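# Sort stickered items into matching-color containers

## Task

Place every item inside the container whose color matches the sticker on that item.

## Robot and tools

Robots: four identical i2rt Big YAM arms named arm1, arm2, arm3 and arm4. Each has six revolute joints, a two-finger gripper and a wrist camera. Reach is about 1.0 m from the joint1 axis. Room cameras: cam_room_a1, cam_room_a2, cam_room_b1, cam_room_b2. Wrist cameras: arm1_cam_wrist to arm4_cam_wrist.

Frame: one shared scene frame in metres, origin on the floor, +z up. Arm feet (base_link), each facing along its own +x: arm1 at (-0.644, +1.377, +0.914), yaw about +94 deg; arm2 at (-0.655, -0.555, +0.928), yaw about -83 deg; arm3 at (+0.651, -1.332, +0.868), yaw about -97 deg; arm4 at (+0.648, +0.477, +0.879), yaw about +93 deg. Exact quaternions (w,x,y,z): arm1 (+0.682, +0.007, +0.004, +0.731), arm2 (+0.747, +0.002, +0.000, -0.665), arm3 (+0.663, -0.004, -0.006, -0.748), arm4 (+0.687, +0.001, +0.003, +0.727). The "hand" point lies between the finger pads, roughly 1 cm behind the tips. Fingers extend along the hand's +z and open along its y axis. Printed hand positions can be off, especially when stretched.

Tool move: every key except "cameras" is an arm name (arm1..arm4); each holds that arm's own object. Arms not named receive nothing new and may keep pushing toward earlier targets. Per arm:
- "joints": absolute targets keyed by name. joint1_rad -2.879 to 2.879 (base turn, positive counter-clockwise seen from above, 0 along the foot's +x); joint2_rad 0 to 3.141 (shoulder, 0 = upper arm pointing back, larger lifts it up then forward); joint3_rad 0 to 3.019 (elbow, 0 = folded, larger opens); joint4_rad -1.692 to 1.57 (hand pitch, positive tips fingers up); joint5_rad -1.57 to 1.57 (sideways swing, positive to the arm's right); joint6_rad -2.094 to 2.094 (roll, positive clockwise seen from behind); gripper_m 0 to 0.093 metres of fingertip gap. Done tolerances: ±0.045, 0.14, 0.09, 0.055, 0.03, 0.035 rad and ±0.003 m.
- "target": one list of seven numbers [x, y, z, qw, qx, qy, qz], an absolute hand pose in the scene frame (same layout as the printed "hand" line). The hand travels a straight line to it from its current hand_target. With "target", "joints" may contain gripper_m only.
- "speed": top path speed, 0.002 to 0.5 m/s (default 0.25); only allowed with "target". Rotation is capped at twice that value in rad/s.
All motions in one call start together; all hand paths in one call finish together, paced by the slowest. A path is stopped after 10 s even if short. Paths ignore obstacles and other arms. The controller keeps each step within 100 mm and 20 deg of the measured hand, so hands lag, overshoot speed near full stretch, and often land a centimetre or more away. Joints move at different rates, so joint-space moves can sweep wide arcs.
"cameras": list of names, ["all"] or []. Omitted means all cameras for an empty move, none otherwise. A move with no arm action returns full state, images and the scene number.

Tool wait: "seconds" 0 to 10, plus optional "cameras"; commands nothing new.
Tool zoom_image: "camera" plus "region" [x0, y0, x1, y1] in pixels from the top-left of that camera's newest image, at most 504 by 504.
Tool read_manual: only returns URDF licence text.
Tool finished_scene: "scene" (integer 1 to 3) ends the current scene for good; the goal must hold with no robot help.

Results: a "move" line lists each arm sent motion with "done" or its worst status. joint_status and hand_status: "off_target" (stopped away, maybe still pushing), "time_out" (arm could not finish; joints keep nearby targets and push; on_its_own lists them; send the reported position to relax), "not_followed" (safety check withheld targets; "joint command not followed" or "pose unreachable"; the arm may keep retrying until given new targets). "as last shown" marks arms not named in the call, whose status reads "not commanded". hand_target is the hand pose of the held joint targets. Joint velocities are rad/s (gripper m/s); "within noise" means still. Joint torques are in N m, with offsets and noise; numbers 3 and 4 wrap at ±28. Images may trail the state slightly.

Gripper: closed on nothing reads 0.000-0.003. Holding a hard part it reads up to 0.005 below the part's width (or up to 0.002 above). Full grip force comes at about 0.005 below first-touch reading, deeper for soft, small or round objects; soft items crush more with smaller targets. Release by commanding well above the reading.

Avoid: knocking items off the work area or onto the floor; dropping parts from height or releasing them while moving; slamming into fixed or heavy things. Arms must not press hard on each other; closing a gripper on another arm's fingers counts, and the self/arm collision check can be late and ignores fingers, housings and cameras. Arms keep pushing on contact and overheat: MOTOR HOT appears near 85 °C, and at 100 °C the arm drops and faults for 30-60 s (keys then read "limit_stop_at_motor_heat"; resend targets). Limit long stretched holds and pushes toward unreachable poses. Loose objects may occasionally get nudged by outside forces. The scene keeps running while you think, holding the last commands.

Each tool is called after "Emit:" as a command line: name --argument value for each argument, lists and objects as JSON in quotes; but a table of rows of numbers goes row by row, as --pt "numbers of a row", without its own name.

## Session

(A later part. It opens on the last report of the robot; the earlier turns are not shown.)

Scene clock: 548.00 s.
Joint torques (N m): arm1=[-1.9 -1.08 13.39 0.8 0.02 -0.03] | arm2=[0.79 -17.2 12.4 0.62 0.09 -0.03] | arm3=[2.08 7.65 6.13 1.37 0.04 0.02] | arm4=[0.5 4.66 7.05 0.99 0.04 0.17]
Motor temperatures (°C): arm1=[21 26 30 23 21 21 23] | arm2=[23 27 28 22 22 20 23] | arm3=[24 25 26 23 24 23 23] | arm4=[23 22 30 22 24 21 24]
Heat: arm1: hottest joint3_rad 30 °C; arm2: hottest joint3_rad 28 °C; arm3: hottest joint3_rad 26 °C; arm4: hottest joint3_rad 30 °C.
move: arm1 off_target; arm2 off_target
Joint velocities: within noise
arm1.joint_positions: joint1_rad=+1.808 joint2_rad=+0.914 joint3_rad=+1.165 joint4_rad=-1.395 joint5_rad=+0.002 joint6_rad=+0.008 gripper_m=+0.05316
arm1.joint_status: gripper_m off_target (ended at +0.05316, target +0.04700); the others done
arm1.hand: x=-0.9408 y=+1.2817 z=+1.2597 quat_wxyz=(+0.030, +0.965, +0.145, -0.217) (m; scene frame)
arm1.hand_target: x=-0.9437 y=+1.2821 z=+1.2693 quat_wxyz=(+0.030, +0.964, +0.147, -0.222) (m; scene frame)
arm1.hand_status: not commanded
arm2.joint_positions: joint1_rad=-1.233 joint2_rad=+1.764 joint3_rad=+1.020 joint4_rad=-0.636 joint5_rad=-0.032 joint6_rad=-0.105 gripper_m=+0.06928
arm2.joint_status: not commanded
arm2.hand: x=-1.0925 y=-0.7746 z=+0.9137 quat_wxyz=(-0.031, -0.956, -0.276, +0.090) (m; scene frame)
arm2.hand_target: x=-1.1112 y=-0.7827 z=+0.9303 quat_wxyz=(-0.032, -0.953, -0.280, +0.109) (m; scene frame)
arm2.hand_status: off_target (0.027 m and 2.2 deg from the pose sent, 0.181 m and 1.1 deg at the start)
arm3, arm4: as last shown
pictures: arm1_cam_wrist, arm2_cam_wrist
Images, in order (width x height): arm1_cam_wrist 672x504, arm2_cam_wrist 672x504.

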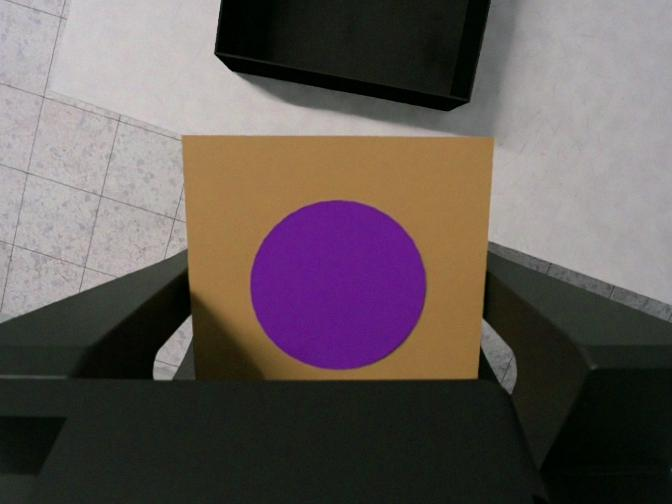

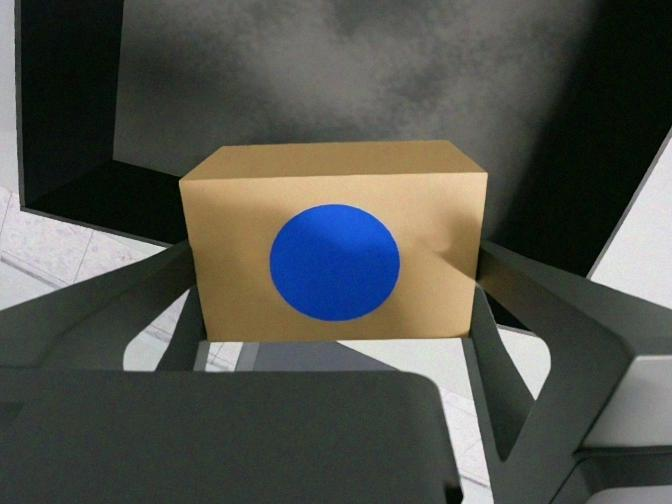

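Emit:
move --arm1 '{"joints": {"joint1_rad": -2.2}}' --arm2 '{"joints": {"joint2_rad": 0.921, "joint3_rad": 1.192, "joint4_rad": -1.58, "joint5_rad": 0, "joint6_rad": 0}}' --cameras '["arm1_cam_wrist", "arm2_cam_wrist", "cam_room_b2"]'

Scene clock: 554.67 s.
Joint torques (N m): arm1=[-1.9 -3.66 13.45 0.91 -0.03 0.04] | arm2=[0.67 -4.6 14.17 0.77 0.13 0.21] | arm3=[1.96 7.53 6.16 1.42 0.04 0.02] | arm4=[0.56 4.72 7.1 0.81 0.06 0.19]
Motor temperatures (°C): arm1=[21 26 32 23 21 21 23] | arm2=[23 27 30 22 22 20 24] | arm3=[24 25 26 23 24 23 23] | arm4=[23 22 30 22 24 21 24]
Heat: arm1: hottest joint3_rad 32 °C; arm2: hottest joint3_rad 30 °C; arm3: hottest joint3_rad 26 °C; arm4: hottest joint3_rad 30 °C.
move: arm1 done; arm2 done
Joint velocities: within noise
arm1.joint_positions: joint1_rad=-2.196 joint2_rad=+0.935 joint3_rad=+1.165 joint4_rad=-1.395 joint5_rad=+0.002 joint6_rad=+0.005 gripper_m=+0.05314
arm1.joint_status: all done
arm1.hand: x=-0.3661 y=+1.2062 z=+1.2443 quat_wxyz=(-0.186, -0.271, -0.943, +0.056) (m; scene frame)
arm1.hand_target: x=-0.3677 y=+1.2060 z=+1.2601 quat_wxyz=(-0.201, -0.270, -0.940, +0.061) (m; scene frame)
arm1.hand_status: not commanded
arm2.joint_positions: joint1_rad=-1.233 joint2_rad=+0.913 joint3_rad=+1.157 joint4_rad=-1.568 joint5_rad=-0.003 joint6_rad=-0.014 gripper_m=+0.06928
arm2.joint_status: all done
arm2.hand: x=-0.9029 y=-0.6773 z=+1.2506 quat_wxyz=(-0.027, -0.965, -0.231, +0.118) (m; scene frame)
arm2.hand_target: x=-0.9067 y=-0.6782 z=+1.2631 quat_wxyz=(-0.028, -0.966, -0.223, +0.126) (m; scene frame)
arm2.hand_status: not commanded
arm3.joint_positions: joint1_rad=+1.740 joint2_rad=+0.275 joint3_rad=+1.298 joint4_rad=-1.647 joint5_rad=+0.000 joint6_rad=-0.007 gripper_m=+0.09402
arm3.joint_status: not commanded
arm3.hand: x=+0.7264 y=-1.3217 z=+1.3475 quat_wxyz=(-0.456, +0.028, -0.889, -0.004) (m; scene frame)
arm3.hand_target: x=+0.7262 y=-1.3211 z=+1.3474 quat_wxyz=(-0.455, +0.029, -0.890, -0.007) (m; scene frame)
arm3.hand_status: not commanded
arm4.joint_positions: joint1_rad=-1.495 joint2_rad=+0.555 joint3_rad=+1.556 joint4_rad=-1.638 joint5_rad=+0.001 joint6_rad=-0.012 gripper_m=+0.09402
arm4.joint_status: not commanded
arm4.hand: x=+0.7907 y=+0.4974 z=+1.4402 quat_wxyz=(-0.447, +0.065, -0.892, -0.025) (m; scene frame)
arm4.hand_target: x=+0.7852 y=+0.4961 z=+1.4446 quat_wxyz=(-0.450, +0.057, -0.891, -0.028) (m; scene frame)
arm4.hand_status: not commanded
pictures: arm1_cam_wrist, arm2_cam_wrist, cam_room_b2
Images, in order (width x height): arm1_cam_wrist 672x504, arm2_cam_wrist 672x504, cam_room_b2 672x504.

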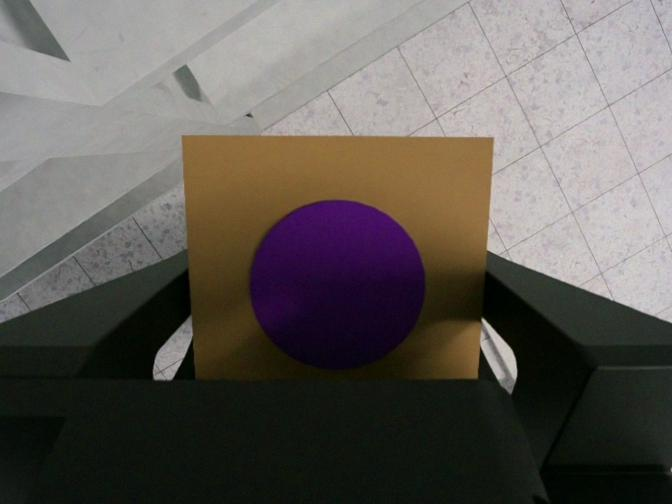

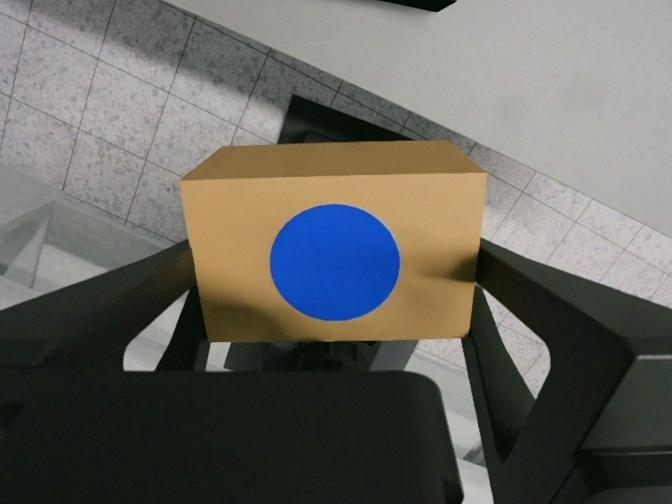

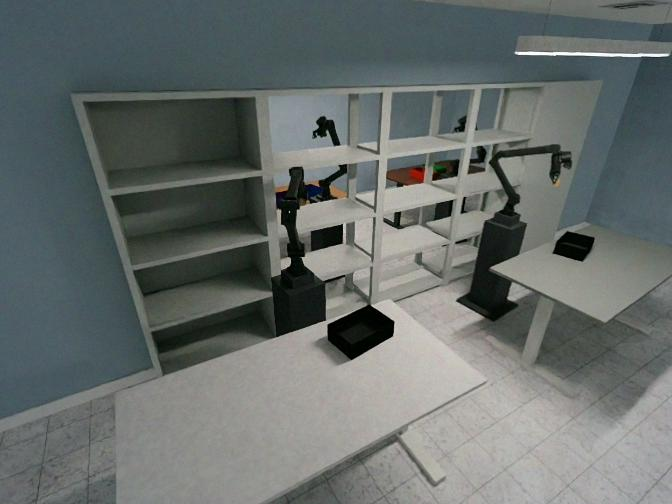

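Emit:
move --arm1 '{"target": [-0.02, 0.94, 1.215, 0.2064, 0.2936, 0.9311, -0.0651], "speed": 0.15}' --arm2 '{"joints": {"joint1_rad": 2.13}}' --cameras '["arm1_cam_wrist", "arm2_cam_wrist", "cam_room_b2", "cam_room_a2"]'

Scene clock: 565.53 s.
Joint torques (N m): arm1=[9.29 -9.64 20.94 1.31 -0.11 -0.04] | arm2=[0.91 -5.36 14.17 0.73 0.12 0.18] | arm3=[2.08 7.47 6.16 1.42 0.04 0.01] | arm4=[0.56 4.6 7.15 0.81 0.08 0.16]
Motor temperatures (°C): arm1=[21 26 35 23 21 21 23] | arm2=[23 27 33 22 22 20 24] | arm3=[24 25 26 23 24 23 23] | arm4=[23 22 30 22 24 21 24]
Heat: arm1: hottest joint3_rad 35 °C; arm2: hottest joint3_rad 33 °C; arm3: hottest joint3_rad 26 °C; arm4: hottest joint3_rad 30 °C.
move: arm1 off_target; arm2 done
Joint velocities: within noise
arm1.joint_positions: joint1_rad=-2.547 joint2_rad=+1.741 joint3_rad=+1.808 joint4_rad=-1.233 joint5_rad=-0.078 joint6_rad=-0.134 gripper_m=+0.05314
arm1.joint_status: not commanded
arm1.hand: x=-0.2399 y=+0.8870 z=+1.1973 quat_wxyz=(-0.186, -0.362, -0.911, +0.069) (m; scene frame)
arm1.hand_target: x=-0.1531 y=+0.9212 z=+1.2044 quat_wxyz=(-0.210, -0.294, -0.930, +0.065) (m; scene frame)
arm1.hand_status: off_target (0.227 m and 8.5 deg from the pose sent, 0.438 m and 3.8 deg at the start; pose on its path clipped on 82 of 133 steps)
arm2.joint_positions: joint1_rad=+2.127 joint2_rad=+0.922 joint3_rad=+1.157 joint4_rad=-1.568 joint5_rad=-0.003 joint6_rad=-0.011 gripper_m=+0.06917
arm2.joint_status: all done
arm2.hand: x=-0.4393 y=-0.3837 z=+1.2502 quat_wxyz=(-0.113, +0.333, -0.935, -0.041) (m; scene frame)
arm2.hand_target: x=-0.4378 y=-0.3822 z=+1.2650 quat_wxyz=(-0.125, +0.329, -0.935, -0.045) (m; scene frame)
arm2.hand_status: not commanded
arm3, arm4: as last shown
pictures: arm1_cam_wrist, arm2_cam_wrist, cam_room_a2, cam_room_b2
Images, in order (width x height): arm1_cam_wrist 672x504, arm2_cam_wrist 672x504, cam_room_a2 672x504, cam_room_b2 672x504.

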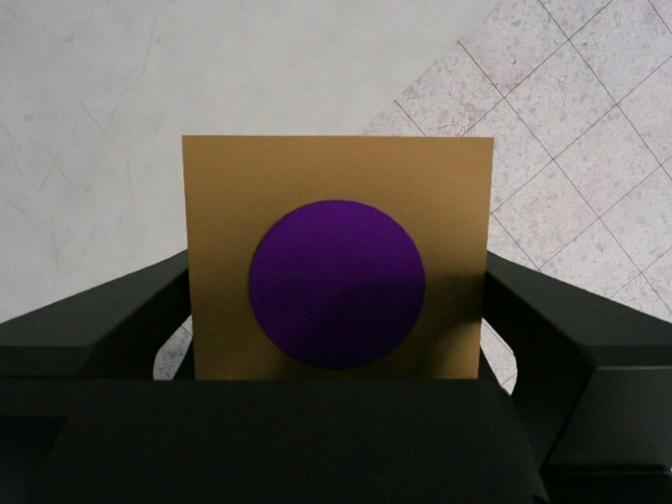

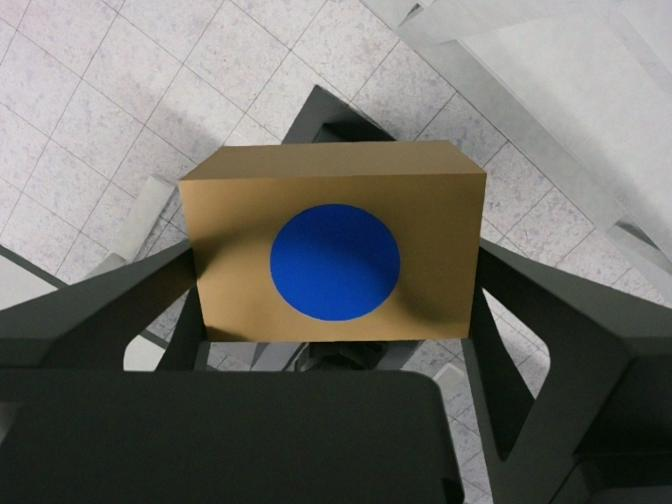

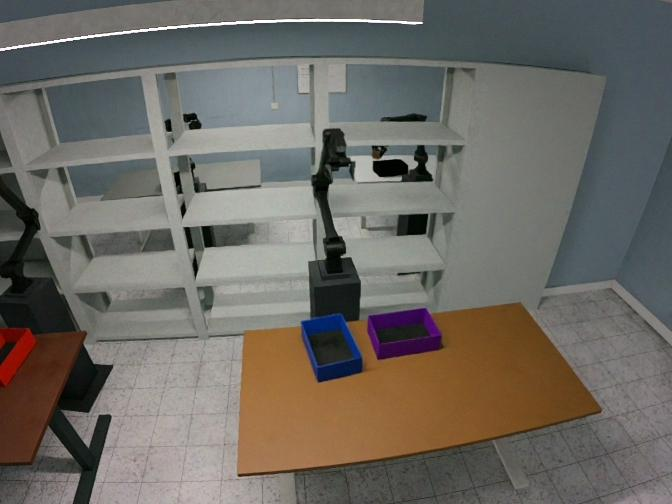

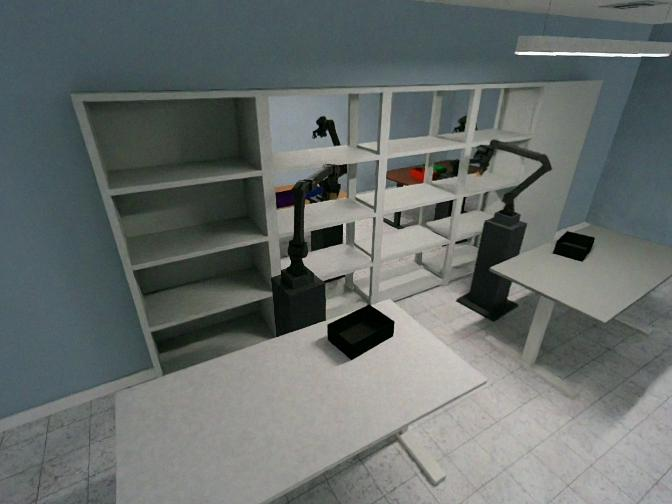

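Emit:
move --arm1 '{"target": [-0.36, 1.16, 1.2, 0.2064, 0.2936, 0.9311, -0.0651], "speed": 0.15}' --cameras '["arm1_cam_wrist", "cam_room_b2", "cam_room_a2"]'

Emit:
zoom_image --camera "cam_room_b2" --region '[200, 120, 400, 340]'

Scene clock: 578.57 s.
Joint torques (N m): arm1=[-0.62 -3.6 11.71 0.84 0.06 0.05] | arm2=[0.97 -5.36 14.19 0.72 0.13 0.18] | arm3=[2.02 7.53 6.16 1.42 0.04 0.02] | arm4=[0.5 4.01 6.94 0.88 0.08 0.15]
Motor temperatures (°C): arm1=[22 26 37 23 21 21 23] | arm2=[23 26 35 22 22 20 24] | arm3=[24 25 26 23 24 23 23] | arm4=[22 22 30 22 24 21 24]
Heat: arm1: hottest joint3_rad 37 °C; arm2: hottest joint3_rad 35 °C; arm3: hottest joint3_rad 26 °C; arm4: hottest joint3_rad 30 °C.
move: arm1 done
Joint velocities: within noise
arm1.joint_positions: joint1_rad=-2.325 joint2_rad=+0.978 joint3_rad=+1.052 joint4_rad=-1.198 joint5_rad=-0.036 joint6_rad=-0.064 gripper_m=+0.05314
arm1.joint_status: not commanded
arm1.hand: x=-0.3611 y=+1.1566 z=+1.1964 quat_wxyz=(-0.205, -0.294, -0.931, +0.066) (m; scene frame)
arm1.hand_target: x=-0.3600 y=+1.1600 z=+1.2001 quat_wxyz=(-0.207, -0.293, -0.931, +0.065) (m; scene frame)
arm1.hand_status: done (0.005 m and 0.2 deg from the pose sent, 0.298 m and 8.5 deg at the start)
arm2, arm3, arm4: as last shown
pictures: arm1_cam_wrist, cam_room_a2, cam_room_b2
Images, in order (width x height): arm1_cam_wrist 672x504, cam_room_a2 672x504, cam_room_b2 672x504.

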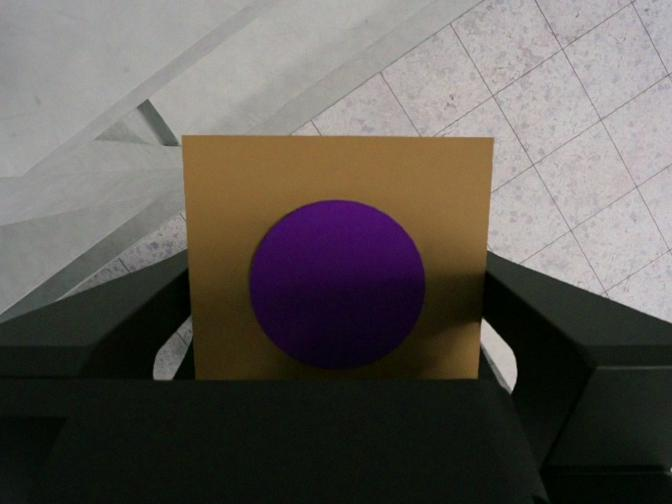

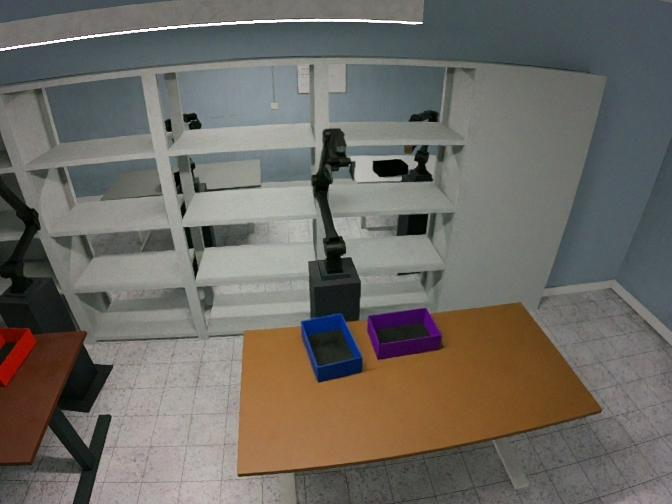

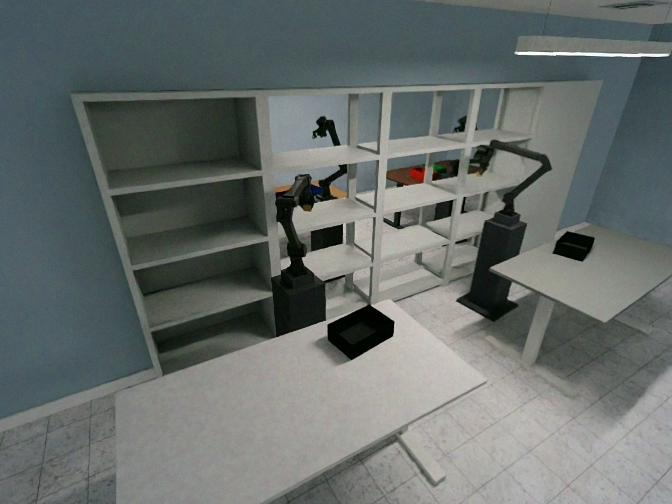

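Scaled by 2.291.

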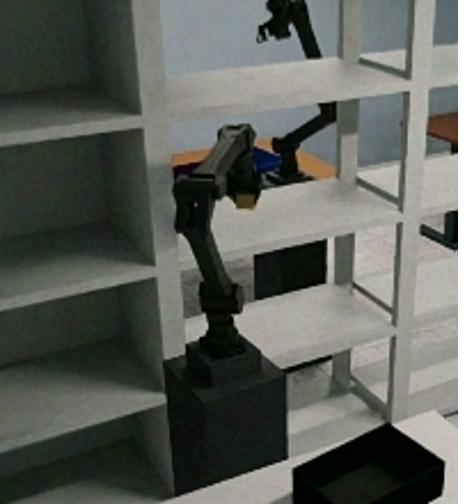

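Emit:
zoom_image --camera "cam_room_b2" --region '[60, 80, 564, 504]'

Emit:
move --cameras '["arm1_cam_wrist"]'

Emit:
zoom_image --camera "arm1_cam_wrist" --region '[0, 0, 504, 336]'

Scaled by 1.000.

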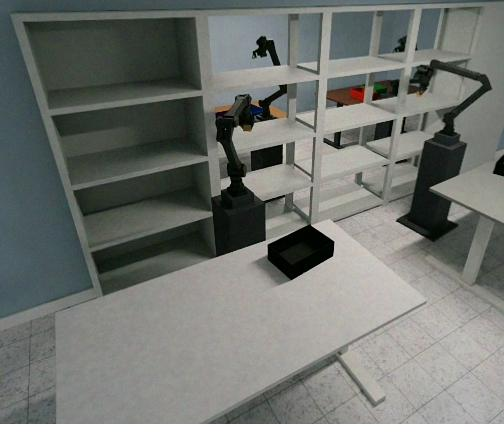

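Scene clock: 584.33 s.
Joint torques (N m): arm1=[-0.97 -3.37 11.89 0.9 0.11 0.11] | arm2=[0.91 -5.36 14.2 0.76 0.12 0.17] | arm3=[1.9 7.65 6.15 1.4 0.05 0.02] | arm4=[0.56 4.37 7.15 0.77 0.09 0.16]
Motor temperatures (°C): arm1=[22 26 37 23 21 21 23] | arm2=[23 26 35 22 22 20 24] | arm3=[24 25 26 23 24 23 23] | arm4=[22 22 30 22 24 21 24]
Heat: arm1: hottest joint3_rad 37 °C; arm2: hottest joint3_rad 35 °C; arm3: hottest joint3_rad 26 °C; arm4: hottest joint3_rad 30 °C.
Joint velocities: within noise
arm1.joint_positions: joint1_rad=-2.325 joint2_rad=+0.978 joint3_rad=+1.052 joint4_rad=-1.198 joint5_rad=-0.036 joint6_rad=-0.063 gripper_m=+0.05314
arm1.joint_status: not commanded
arm1.hand: x=-0.3611 y=+1.1566 z=+1.1964 quat_wxyz=(-0.205, -0.294, -0.931, +0.066) (m; scene frame)
arm1.hand_target: x=-0.3600 y=+1.1600 z=+1.2001 quat_wxyz=(-0.207, -0.293, -0.931, +0.065) (m; scene frame)
arm1.hand_status: done (0.005 m and 0.2 deg from the pose sent, 0.298 m and 8.5 deg at the start)
arm2.joint_positions: joint1_rad=+2.127 joint2_rad=+0.922 joint3_rad=+1.157 joint4_rad=-1.568 joint5_rad=-0.003 joint6_rad=-0.011 gripper_m=+0.06917
arm2.joint_status: not commanded
arm2.hand: x=-0.4393 y=-0.3837 z=+1.2502 quat_wxyz=(-0.113, +0.333, -0.935, -0.041) (m; scene frame)
arm2.hand_target: x=-0.4378 y=-0.3822 z=+1.2650 quat_wxyz=(-0.125, +0.329, -0.935, -0.045) (m; scene frame)
arm2.hand_status: not commanded
arm3.joint_positions: joint1_rad=+1.740 joint2_rad=+0.275 joint3_rad=+1.298 joint4_rad=-1.647 joint5_rad=+0.000 joint6_rad=-0.007 gripper_m=+0.09402
arm3.joint_status: not commanded
arm3.hand: x=+0.7264 y=-1.3217 z=+1.3475 quat_wxyz=(-0.456, +0.028, -0.889, -0.004) (m; scene frame)
arm3.hand_target: x=+0.7262 y=-1.3211 z=+1.3474 quat_wxyz=(-0.455, +0.029, -0.890, -0.007) (m; scene frame)
arm3.hand_status: not commanded
arm4.joint_positions: joint1_rad=-1.495 joint2_rad=+0.555 joint3_rad=+1.556 joint4_rad=-1.638 joint5_rad=+0.001 joint6_rad=-0.012 gripper_m=+0.09402
arm4.joint_status: not commanded
arm4.hand: x=+0.7907 y=+0.4974 z=+1.4402 quat_wxyz=(-0.447, +0.065, -0.892, -0.025) (m; scene frame)
arm4.hand_target: x=+0.7852 y=+0.4961 z=+1.4446 quat_wxyz=(-0.450, +0.057, -0.891, -0.028) (m; scene frame)
arm4.hand_status: not commanded
pictures: arm1_cam_wrist
Images, in order (width x height): arm1_cam_wrist 672x504.

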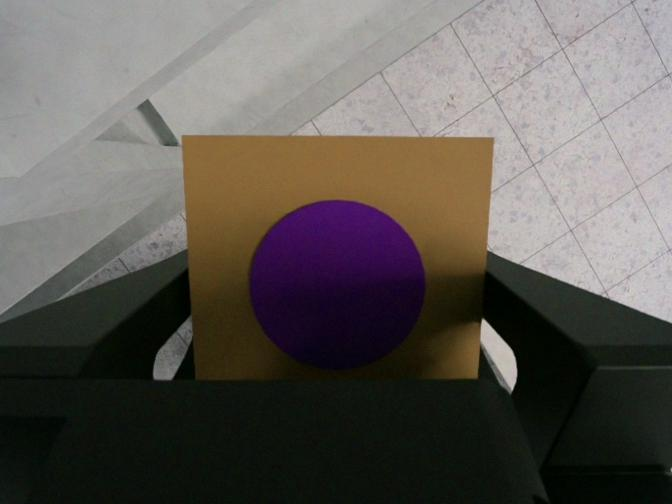

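Scaled by 1.000.

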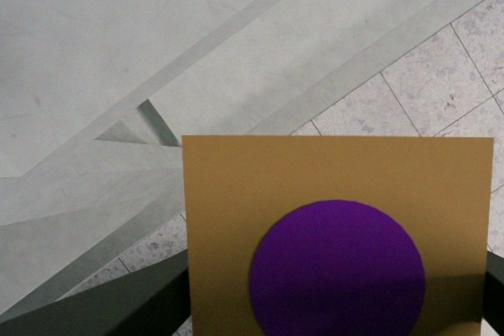

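Emit:
move --arm1 '{"target": [-0.36, 1.175, 1.085, 0.2307, 0.2918, 0.9254, -0.0727], "speed": 0.15}' --arm2 '{"target": [-0.40, -0.35, 1.085, 0.2040, -0.3259, 0.9203, 0.0722], "speed": 0.15}' --cameras '["arm1_cam_wrist", "arm2_cam_wrist"]'

Scene clock: 615.20 s.
Joint torques (N m): arm1=[-0.32 -4.19 11.47 1.74 0.06 0.1] | arm2=[1.26 -4.95 10.92 2.39 0.13 0.17] | arm3=[2.02 7.65 6.13 1.37 0.03 0.02] | arm4=[0.32 4.42 7.15 0.9 0.08 0.17]
Motor temperatures (°C): arm1=[21 25 36 23 21 21 23] | arm2=[23 26 37 22 22 20 24] | arm3=[24 25 26 23 24 23 23] | arm4=[22 22 31 22 24 21 24]
Heat: arm1: hottest joint3_rad 36 °C; arm2: hottest joint3_rad 37 °C; arm3: hottest joint3_rad 26 °C; arm4: hottest joint3_rad 31 °C.
move: arm1 off_target; arm2 done
Joint velocities: within noise
arm1.joint_positions: joint1_rad=-2.279 joint2_rad=+0.957 joint3_rad=+0.712 joint4_rad=-0.869 joint5_rad=-0.017 joint6_rad=-0.021 gripper_m=+0.05314
arm1.joint_status: not commanded
arm1.hand: x=-0.3676 y=+1.1764 z=+1.0734 quat_wxyz=(-0.209, -0.295, -0.930, +0.067) (m; scene frame)
arm1.hand_target: x=-0.3602 y=+1.1752 z=+1.0851 quat_wxyz=(-0.231, -0.292, -0.925, +0.072) (m; scene frame)
arm1.hand_status: off_target (0.014 m and 2.6 deg from the pose sent, 0.113 m and 3.1 deg at the start)
arm2.joint_positions: joint1_rad=+2.127 joint2_rad=+0.932 joint3_rad=+0.697 joint4_rad=-0.903 joint5_rad=-0.003 joint6_rad=-0.011 gripper_m=+0.06917
arm2.joint_status: not commanded
arm2.hand: x=-0.4004 y=-0.3526 z=+1.0901 quat_wxyz=(-0.204, +0.328, -0.920, -0.072) (m; scene frame)
arm2.hand_target: x=-0.4001 y=-0.3501 z=+1.0851 quat_wxyz=(-0.204, +0.326, -0.920, -0.072) (m; scene frame)
arm2.hand_status: done (0.006 m and 0.2 deg from the pose sent, 0.173 m and 11.2 deg at the start)
arm3, arm4: as last shown
pictures: arm1_cam_wrist, arm2_cam_wrist
Images, in order (width x height): arm1_cam_wrist 672x504, arm2_cam_wrist 672x504.

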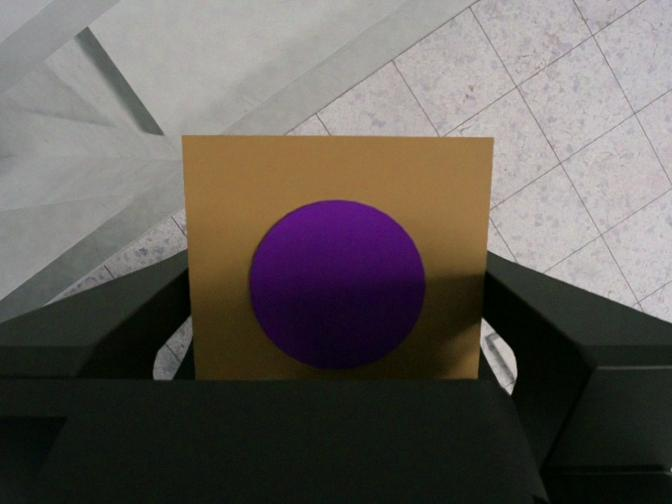

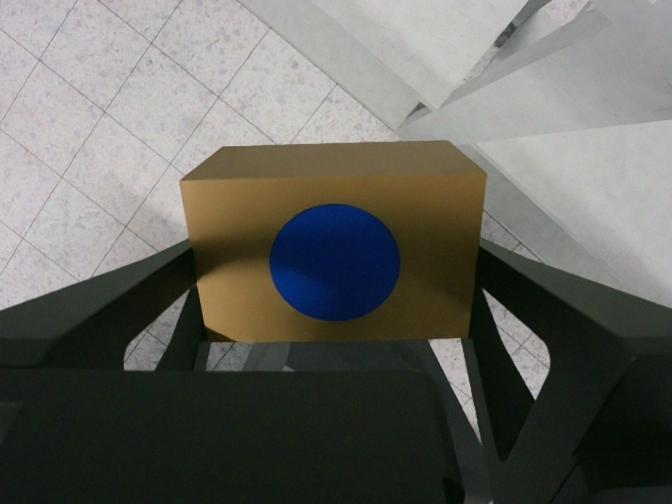

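Emit:
move --arm1 '{"target": [-0.20, 1.065, 1.095, 0.2307, 0.2918, 0.9254, -0.0727], "speed": 0.12}' --arm2 '{"target": [-0.24, -0.22, 1.09, 0.2040, -0.3259, 0.9203, 0.0722], "speed": 0.12}' --cameras '["arm1_cam_wrist", "arm2_cam_wrist", "cam_room_a2"]'

Scene clock: 621.30 s.
Joint torques (N m): arm1=[-1.44 -10.05 16.32 1.46 0.09 0.11] | arm2=[1.38 -12.86 15.97 1.88 0.13 0.17] | arm3=[1.96 7.53 6.12 1.42 0.04 0] | arm4=[0.56 4.37 7.09 0.75 0.08 0.18]
Motor temperatures (°C): arm1=[21 25 36 23 21 21 23] | arm2=[23 26 37 22 22 20 25] | arm3=[24 25 26 23 24 23 23] | arm4=[22 22 31 22 24 21 24]
Heat: arm1: hottest joint3_rad 36 °C; arm2: hottest joint3_rad 37 °C; arm3: hottest joint3_rad 26 °C; arm4: hottest joint3_rad 31 °C.
move: arm1 off_target; arm2 off_target
Joint velocities: within noise
arm1.joint_positions: joint1_rad=-2.268 joint2_rad=+1.465 joint3_rad=+1.122 joint4_rad=-0.793 joint5_rad=-0.012 joint6_rad=-0.011 gripper_m=+0.05314
arm1.joint_status: not commanded
arm1.hand: x=-0.2249 y=+1.0760 z=+1.0678 quat_wxyz=(-0.199, -0.296, -0.932, +0.064) (m; scene frame)
arm1.hand_target: x=-0.2017 y=+1.0664 z=+1.0957 quat_wxyz=(-0.231, -0.292, -0.925, +0.072) (m; scene frame)
arm1.hand_status: off_target (0.039 m and 3.9 deg from the pose sent, 0.202 m and 2.6 deg at the start)
arm2.joint_positions: joint1_rad=+2.127 joint2_rad=+1.493 joint3_rad=+1.116 joint4_rad=-0.806 joint5_rad=-0.002 joint6_rad=-0.011 gripper_m=+0.06917
arm2.joint_status: not commanded
arm2.hand: x=-0.2571 y=-0.2385 z=+1.0731 quat_wxyz=(-0.183, +0.329, -0.924, -0.065) (m; scene frame)
arm2.hand_target: x=-0.2412 y=-0.2210 z=+1.0904 quat_wxyz=(-0.204, +0.326, -0.920, -0.072) (m; scene frame)
arm2.hand_status: off_target (0.030 m and 2.6 deg from the pose sent, 0.208 m and 0.2 deg at the start)
arm3, arm4: as last shown
pictures: arm1_cam_wrist, arm2_cam_wrist, cam_room_a2
Images, in order (width x height): arm1_cam_wrist 672x504, arm2_cam_wrist 672x504, cam_room_a2 672x504.

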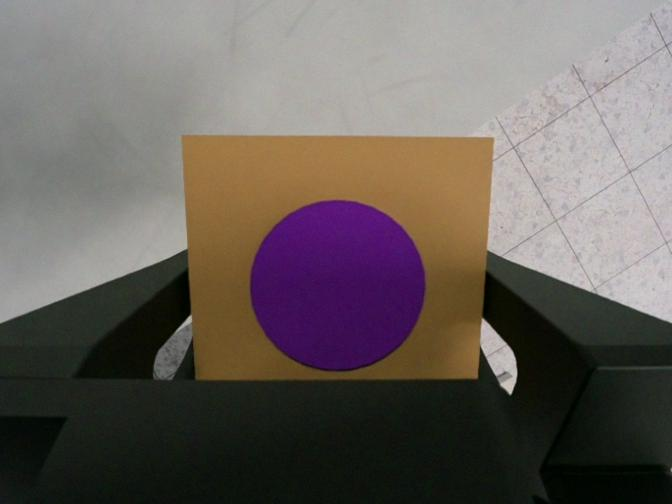

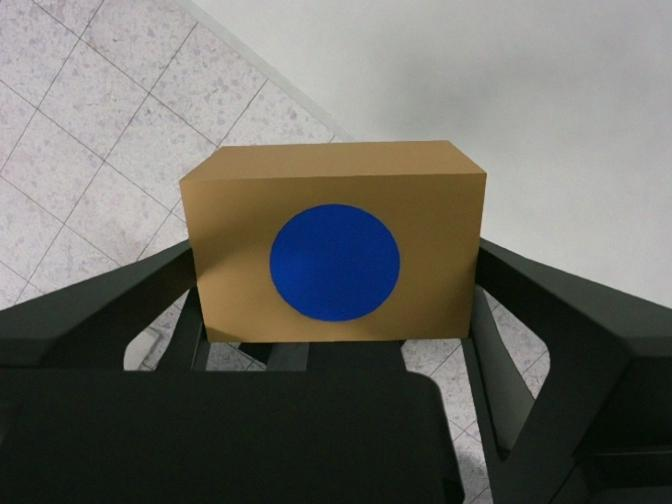

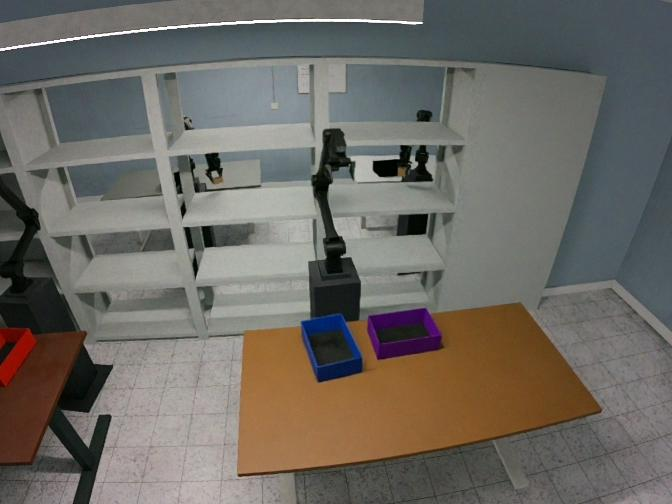

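Emit:
move --arm1 '{"target": [-0.08, 0.985, 1.105, 0.2307, 0.2918, 0.9254, -0.0727], "speed": 0.12}' --arm2 '{"target": [-0.14, -0.135, 1.093, 0.2040, -0.3259, 0.9203, 0.0722], "speed": 0.12}' --cameras '["arm1_cam_wrist", "arm2_cam_wrist", "cam_room_a2"]'

Emit:
zoom_image --camera "cam_room_a2" --region '[160, 100, 460, 240]'

Scene clock: 633.40 s.
Joint torques (N m): arm1=[-0.79 -16.21 17.16 0.79 0.1 0.09] | arm2=[1.49 -18.02 16.68 1.07 0.13 0.21] | arm3=[1.96 7.59 6.12 1.37 0.04 0.01] | arm4=[0.03 4.48 7.01 0.91 0.04 0.16]
Motor temperatures (°C): arm1=[21 25 37 23 21 21 23] | arm2=[23 26 37 22 22 20 25] | arm3=[24 25 26 23 24 23 23] | arm4=[22 22 31 22 24 21 24]
Heat: arm1: hottest joint3_rad 37 °C; arm2: hottest joint3_rad 37 °C; arm3: hottest joint3_rad 26 °C; arm4: hottest joint3_rad 31 °C.
move: arm1 off_target; arm2 off_target
Joint velocities: within noise
arm1.joint_positions: joint1_rad=-2.261 joint2_rad=+1.825 joint3_rad=+1.605 joint4_rad=-0.898 joint5_rad=-0.008 joint6_rad=-0.004 gripper_m=+0.05314
arm1.joint_status: not commanded
arm1.hand: x=-0.1007 y=+0.9907 z=+1.0782 quat_wxyz=(-0.207, -0.295, -0.930, +0.066) (m; scene frame)
arm1.hand_target: x=-0.0816 y=+0.9861 z=+1.1053 quat_wxyz=(-0.231, -0.292, -0.925, +0.073) (m; scene frame)
arm1.hand_status: off_target (0.034 m and 2.8 deg from the pose sent, 0.175 m and 3.9 deg at the start)
arm2.joint_positions: joint1_rad=+2.130 joint2_rad=+1.812 joint3_rad=+1.541 joint4_rad=-0.888 joint5_rad=+0.000 joint6_rad=-0.009 gripper_m=+0.06917
arm2.joint_status: not commanded
arm2.hand: x=-0.1515 y=-0.1519 z=+1.0828 quat_wxyz=(-0.195, +0.329, -0.922, -0.068) (m; scene frame)
arm2.hand_target: x=-0.1409 y=-0.1358 z=+1.0931 quat_wxyz=(-0.205, +0.326, -0.920, -0.073) (m; scene frame)
arm2.hand_status: off_target (0.023 m and 1.2 deg from the pose sent, 0.158 m and 2.6 deg at the start)
arm3, arm4: as last shown
pictures: arm1_cam_wrist, arm2_cam_wrist, cam_room_a2
Images, in order (width x height): arm1_cam_wrist 672x504, arm2_cam_wrist 672x504, cam_room_a2 672x504.

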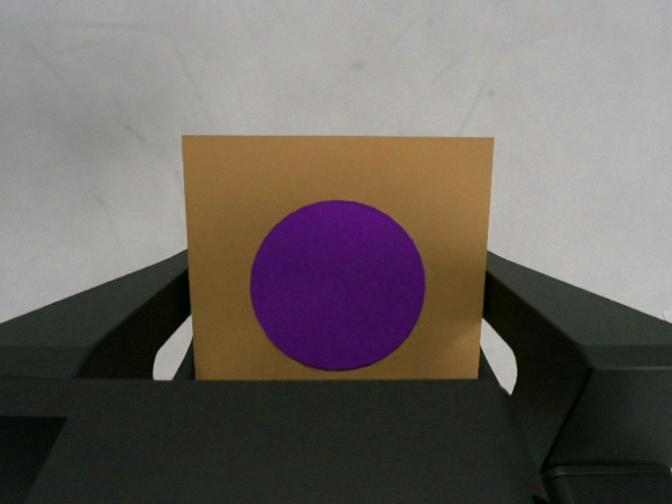

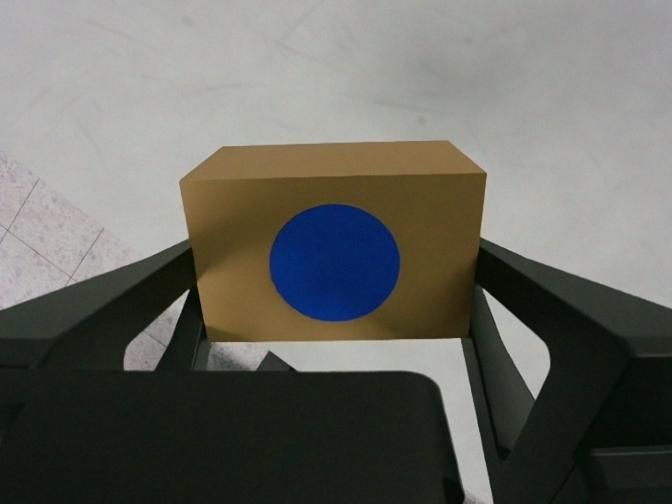

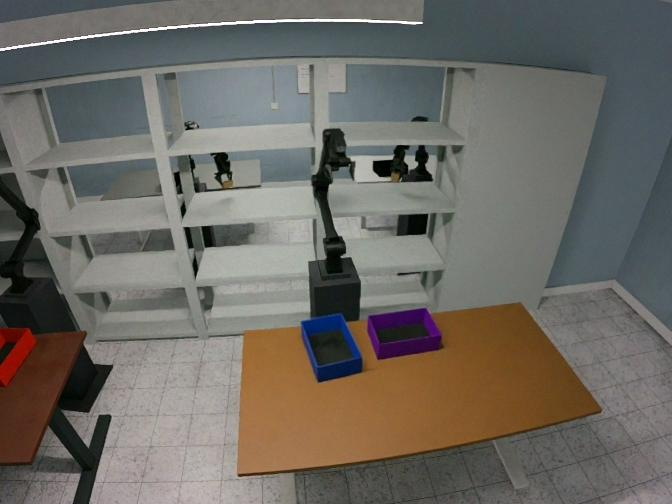

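Scaled by 1.680.

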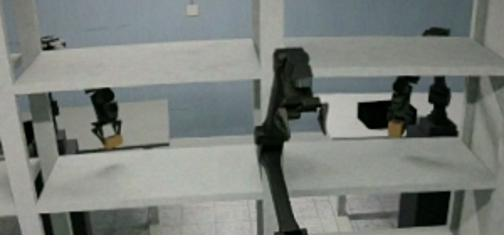

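Emit:
move --arm1 '{"target": [-0.018, 0.942, 1.098, 0.2307, 0.2918, 0.9254, -0.0727], "speed": 0.1}' --arm2 '{"target": [-0.053, -0.063, 1.088, 0.2040, -0.3259, 0.9203, 0.0722], "speed": 0.1}' --cameras '["arm1_cam_wrist", "arm2_cam_wrist", "cam_room_a2"]'

Emit:
zoom_image --camera "cam_room_a2" --region '[160, 100, 460, 240]'

Scene clock: 640.57 s.
Joint torques (N m): arm1=[-0.91 -18.49 17.52 0.65 0.07 0.15] | arm2=[1.44 -22.83 17.48 1.06 0.12 0.21] | arm3=[2.02 7.65 6.11 1.39 0.04 0.01] | arm4=[0.67 4.31 7.16 0.85 0.09 0.18]
Motor temperatures (°C): arm1=[21 26 37 23 21 21 23] | arm2=[23 26 37 22 22 20 25] | arm3=[24 25 26 23 24 23 23] | arm4=[22 22 31 22 24 21 24]
Heat: arm1: hottest joint3_rad 37 °C; arm2: hottest joint3_rad 37 °C; arm3: hottest joint3_rad 26 °C; arm4: hottest joint3_rad 31 °C.
move: arm1 off_target; arm2 off_target
Joint velocities: within noise
arm1.joint_positions: joint1_rad=-2.261 joint2_rad=+2.039 joint3_rad=+1.918 joint4_rad=-0.996 joint5_rad=-0.008 joint6_rad=-0.004 gripper_m=+0.05314
arm1.joint_status: not commanded
arm1.hand: x=-0.0381 y=+0.9460 z=+1.0719 quat_wxyz=(-0.207, -0.295, -0.930, +0.067) (m; scene frame)
arm1.hand_target: x=-0.0197 y=+0.9432 z=+1.0983 quat_wxyz=(-0.232, -0.292, -0.925, +0.073) (m; scene frame)
arm1.hand_status: off_target (0.033 m and 2.8 deg from the pose sent, 0.098 m and 2.8 deg at the start)
arm2.joint_positions: joint1_rad=+2.131 joint2_rad=+2.133 joint3_rad=+2.040 joint4_rad=-1.063 joint5_rad=+0.000 joint6_rad=-0.009 gripper_m=+0.06917
arm2.joint_status: not commanded
arm2.hand: x=-0.0617 y=-0.0792 z=+1.0826 quat_wxyz=(-0.196, +0.329, -0.921, -0.068) (m; scene frame)
arm2.hand_target: x=-0.0540 y=-0.0638 z=+1.0879 quat_wxyz=(-0.205, +0.326, -0.920, -0.073) (m; scene frame)
arm2.hand_status: off_target (0.019 m and 1.1 deg from the pose sent, 0.133 m and 1.2 deg at the start)
arm3, arm4: as last shown
pictures: arm1_cam_wrist, arm2_cam_wrist, cam_room_a2
Images, in order (width x height): arm1_cam_wrist 672x504, arm2_cam_wrist 672x504, cam_room_a2 672x504.

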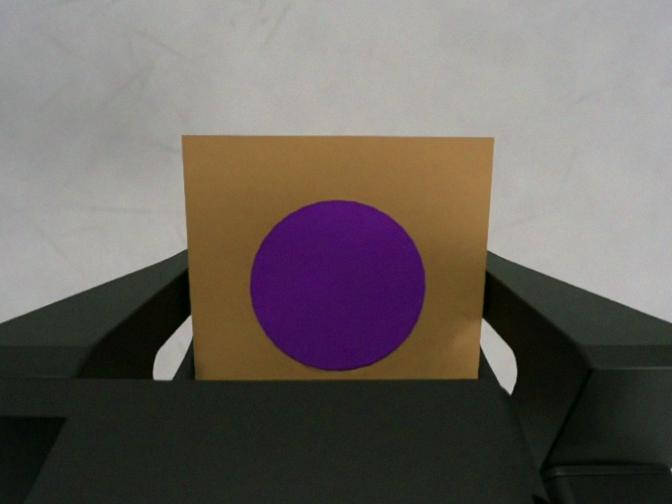

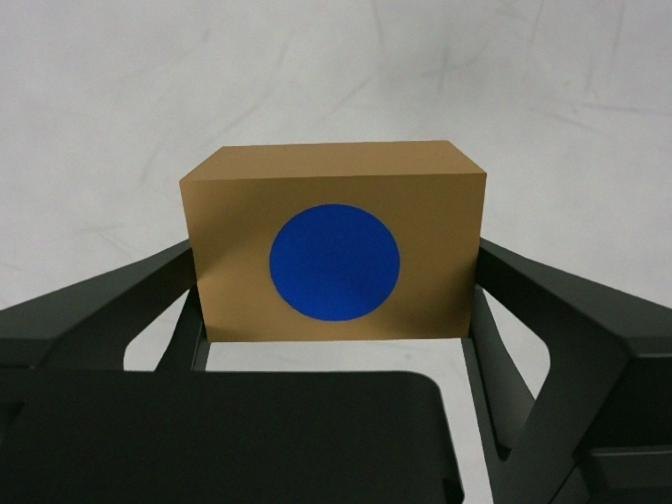

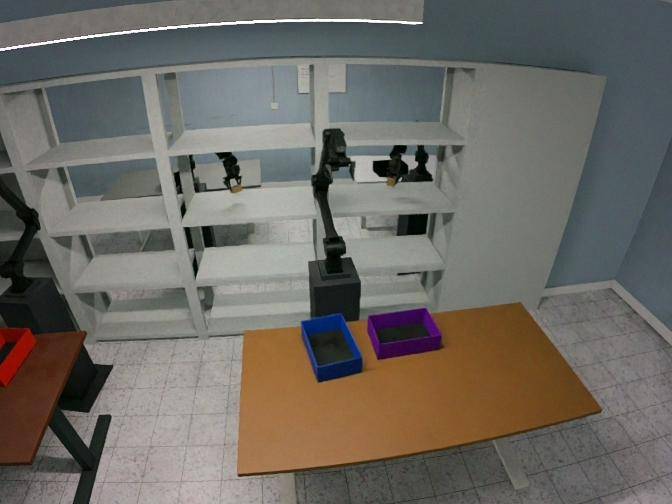

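Scaled by 1.680.

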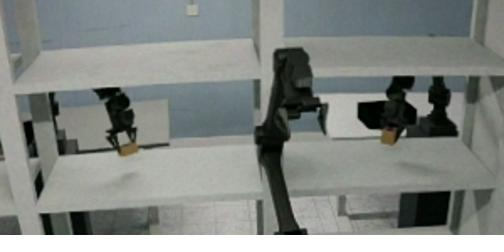

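Emit:
move --arm1 '{"target": [-0.020, 0.943, 1.075, 0.2307, 0.2918, 0.9254, -0.0727], "speed": 0.08}' --arm2 '{"target": [-0.053, -0.063, 1.065, 0.1067, -0.3317, 0.9366, 0.0378], "speed": 0.08}' --cameras '["arm1_cam_wrist", "arm2_cam_wrist", "cam_room_a2"]'

Emit:
zoom_image --camera "cam_room_a2" --region '[160, 130, 310, 230]'

Emit:
zoom_image --camera "cam_room_a2" --region '[320, 130, 470, 230]'

Scene clock: 648.97 s.
Joint torques (N m): arm1=[-1.61 -18.43 12.96 2 0.11 0.11] | arm2=[1.49 -24.18 16.83 0.64 0.08 0.2] | arm3=[1.9 7.65 6.11 1.37 0.05 0.01] | arm4=[0.21 4.13 7.05 0.96 0.07 0.16]
Motor temperatures (°C): arm1=[21 26 39 23 21 21 23] | arm2=[23 26 38 22 22 20 25] | arm3=[24 25 26 23 24 23 23] | arm4=[22 22 31 22 24 21 24]
Heat: arm1: hottest joint3_rad 39 °C; arm2: hottest joint3_rad 38 °C; arm3: hottest joint3_rad 26 °C; arm4: hottest joint3_rad 31 °C.
move: arm1 off_target; arm2 off_target
Joint velocities: within noise
arm1.joint_positions: joint1_rad=-2.261 joint2_rad=+2.042 joint3_rad=+1.918 joint4_rad=-0.971 joint5_rad=-0.008 joint6_rad=-0.004 gripper_m=+0.05314
arm1.joint_status: not commanded
arm1.hand: x=-0.0335 y=+0.9427 z=+1.0724 quat_wxyz=(-0.217, -0.294, -0.928, +0.070) (m; scene frame)
arm1.hand_target: x=-0.0204 y=+0.9433 z=+1.0751 quat_wxyz=(-0.231, -0.292, -0.925, +0.073) (m; scene frame)
arm1.hand_status: off_target (0.014 m and 1.6 deg from the pose sent, 0.019 m and 2.9 deg at the start)
arm2.joint_positions: joint1_rad=+2.131 joint2_rad=+2.330 joint3_rad=+2.384 joint4_rad=-1.411 joint5_rad=+0.000 joint6_rad=-0.008 gripper_m=+0.06917
arm2.joint_status: not commanded
arm2.hand: x=-0.0581 y=-0.0763 z=+1.0677 quat_wxyz=(-0.103, +0.334, -0.936, -0.036) (m; scene frame)
arm2.hand_target: x=-0.0538 y=-0.0637 z=+1.0650 quat_wxyz=(-0.108, +0.332, -0.936, -0.038) (m; scene frame)
arm2.hand_status: off_target (0.015 m and 0.6 deg from the pose sent, 0.025 m and 10.9 deg at the start)
arm3, arm4: as last shown
pictures: arm1_cam_wrist, arm2_cam_wrist, cam_room_a2
Images, in order (width x height): arm1_cam_wrist 672x504, arm2_cam_wrist 672x504, cam_room_a2 672x504.

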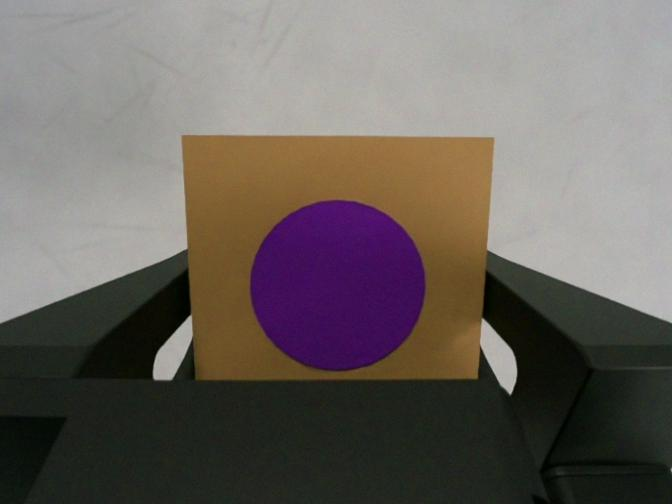

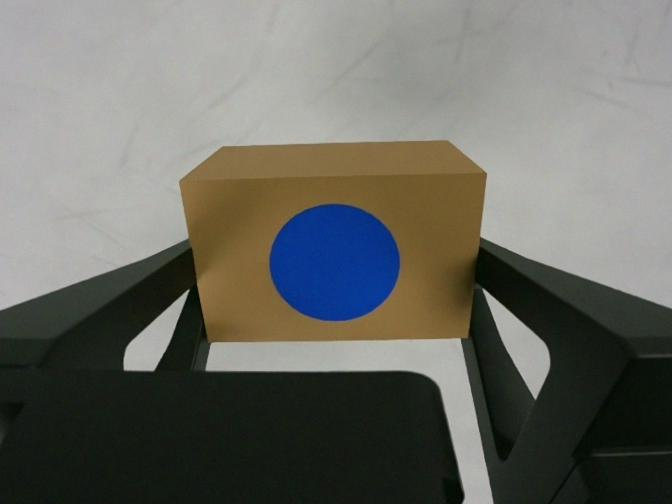

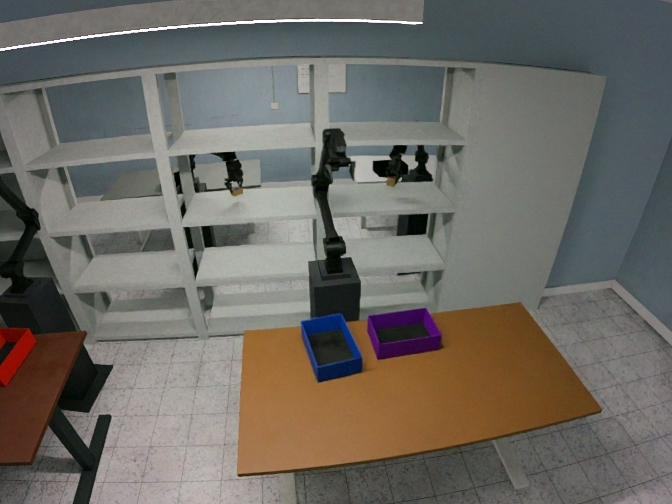

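Scaled by 3.360.

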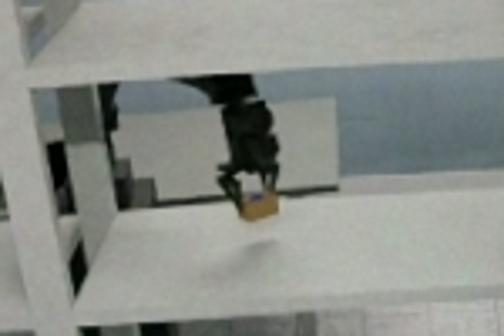

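Scaled by 3.360.

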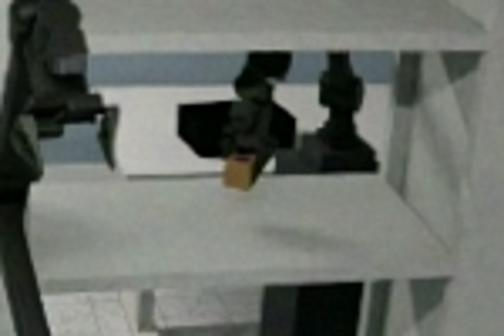

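Emit:
move --arm1 '{"target": [-0.024, 0.946, 1.05, 0.2307, 0.2918, 0.9254, -0.0727], "speed": 0.08}' --arm2 '{"target": [-0.053, -0.059, 1.04, 0.1067, -0.3317, 0.9366, 0.0378], "speed": 0.08}' --cameras '["cam_room_a2"]'

Emit:
zoom_image --camera "cam_room_a2" --region '[160, 130, 310, 230]'

Emit:
zoom_image --camera "cam_room_a2" --region '[320, 130, 470, 230]'

Scene clock: 657.80 s.
Joint torques (N m): arm1=[-0.44 -18.55 11.66 2.02 0.12 0.12] | arm2=[1.32 -24.29 12.74 1.87 0.13 0.2] | arm3=[2.02 7.71 6.11 1.43 0.04 0.01] | arm4=[0.56 4.66 7.13 0.92 0.07 0.15]
Motor temperatures (°C): arm1=[21 26 39 23 21 21 23] | arm2=[23 27 39 22 22 20 25] | arm3=[24 25 26 23 24 23 23] | arm4=[22 22 31 22 24 21 24]
Heat: arm1: hottest joint3_rad 39 °C; arm2: hottest joint3_rad 39 °C; arm3: hottest joint3_rad 26 °C; arm4: hottest joint3_rad 31 °C.
move: arm1 off_target; arm2 off_target
Joint velocities: within noise
arm1.joint_positions: joint1_rad=-2.261 joint2_rad=+2.045 joint3_rad=+1.861 joint4_rad=-0.904 joint5_rad=-0.008 joint6_rad=-0.004 gripper_m=+0.05314
arm1.joint_status: not commanded
arm1.hand: x=-0.0343 y=+0.9434 z=+1.0502 quat_wxyz=(-0.221, -0.294, -0.927, +0.071) (m; scene frame)
arm1.hand_target: x=-0.0242 y=+0.9463 z=+1.0501 quat_wxyz=(-0.231, -0.292, -0.925, +0.073) (m; scene frame)
arm1.hand_status: off_target (0.011 m and 1.2 deg from the pose sent, 0.025 m and 1.6 deg at the start)
arm2.joint_positions: joint1_rad=+2.135 joint2_rad=+2.337 joint3_rad=+2.385 joint4_rad=-1.383 joint5_rad=+0.000 joint6_rad=-0.004 gripper_m=+0.06917
arm2.joint_status: not commanded
arm2.hand: x=-0.0548 y=-0.0695 z=+1.0643 quat_wxyz=(-0.112, +0.334, -0.935, -0.040) (m; scene frame)
arm2.hand_target: x=-0.0540 y=-0.0599 z=+1.0401 quat_wxyz=(-0.107, +0.332, -0.937, -0.038) (m; scene frame)
arm2.hand_status: off_target (0.027 m and 0.8 deg from the pose sent, 0.033 m and 0.6 deg at the start)
arm3, arm4: as last shown
pictures: cam_room_a2
Images, in order (width x height): cam_room_a2 672x504.

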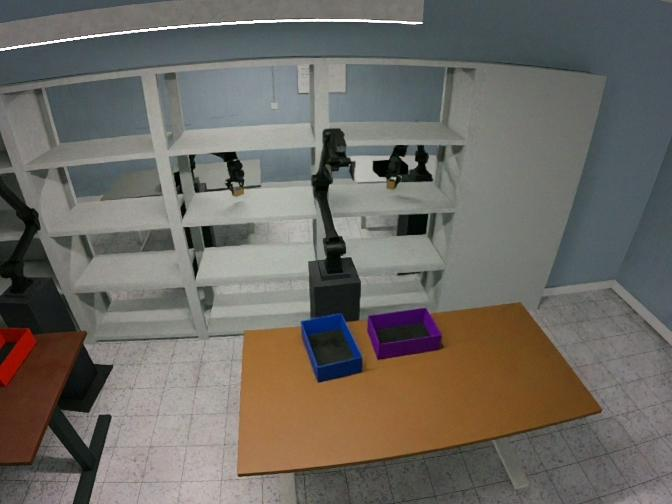

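Scaled by 3.360.

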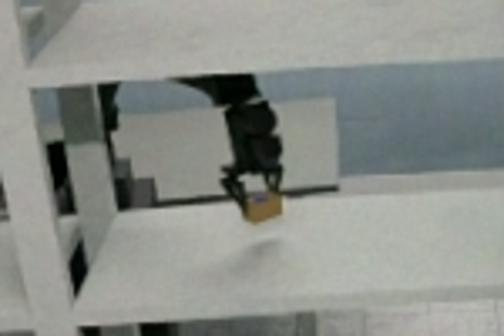

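Scaled by 3.360.

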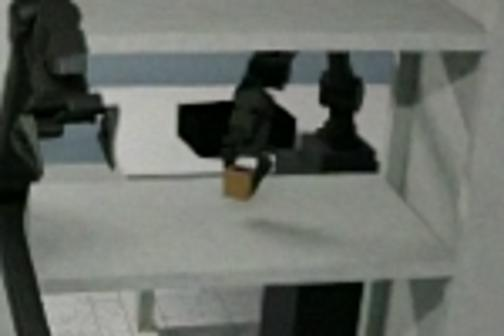

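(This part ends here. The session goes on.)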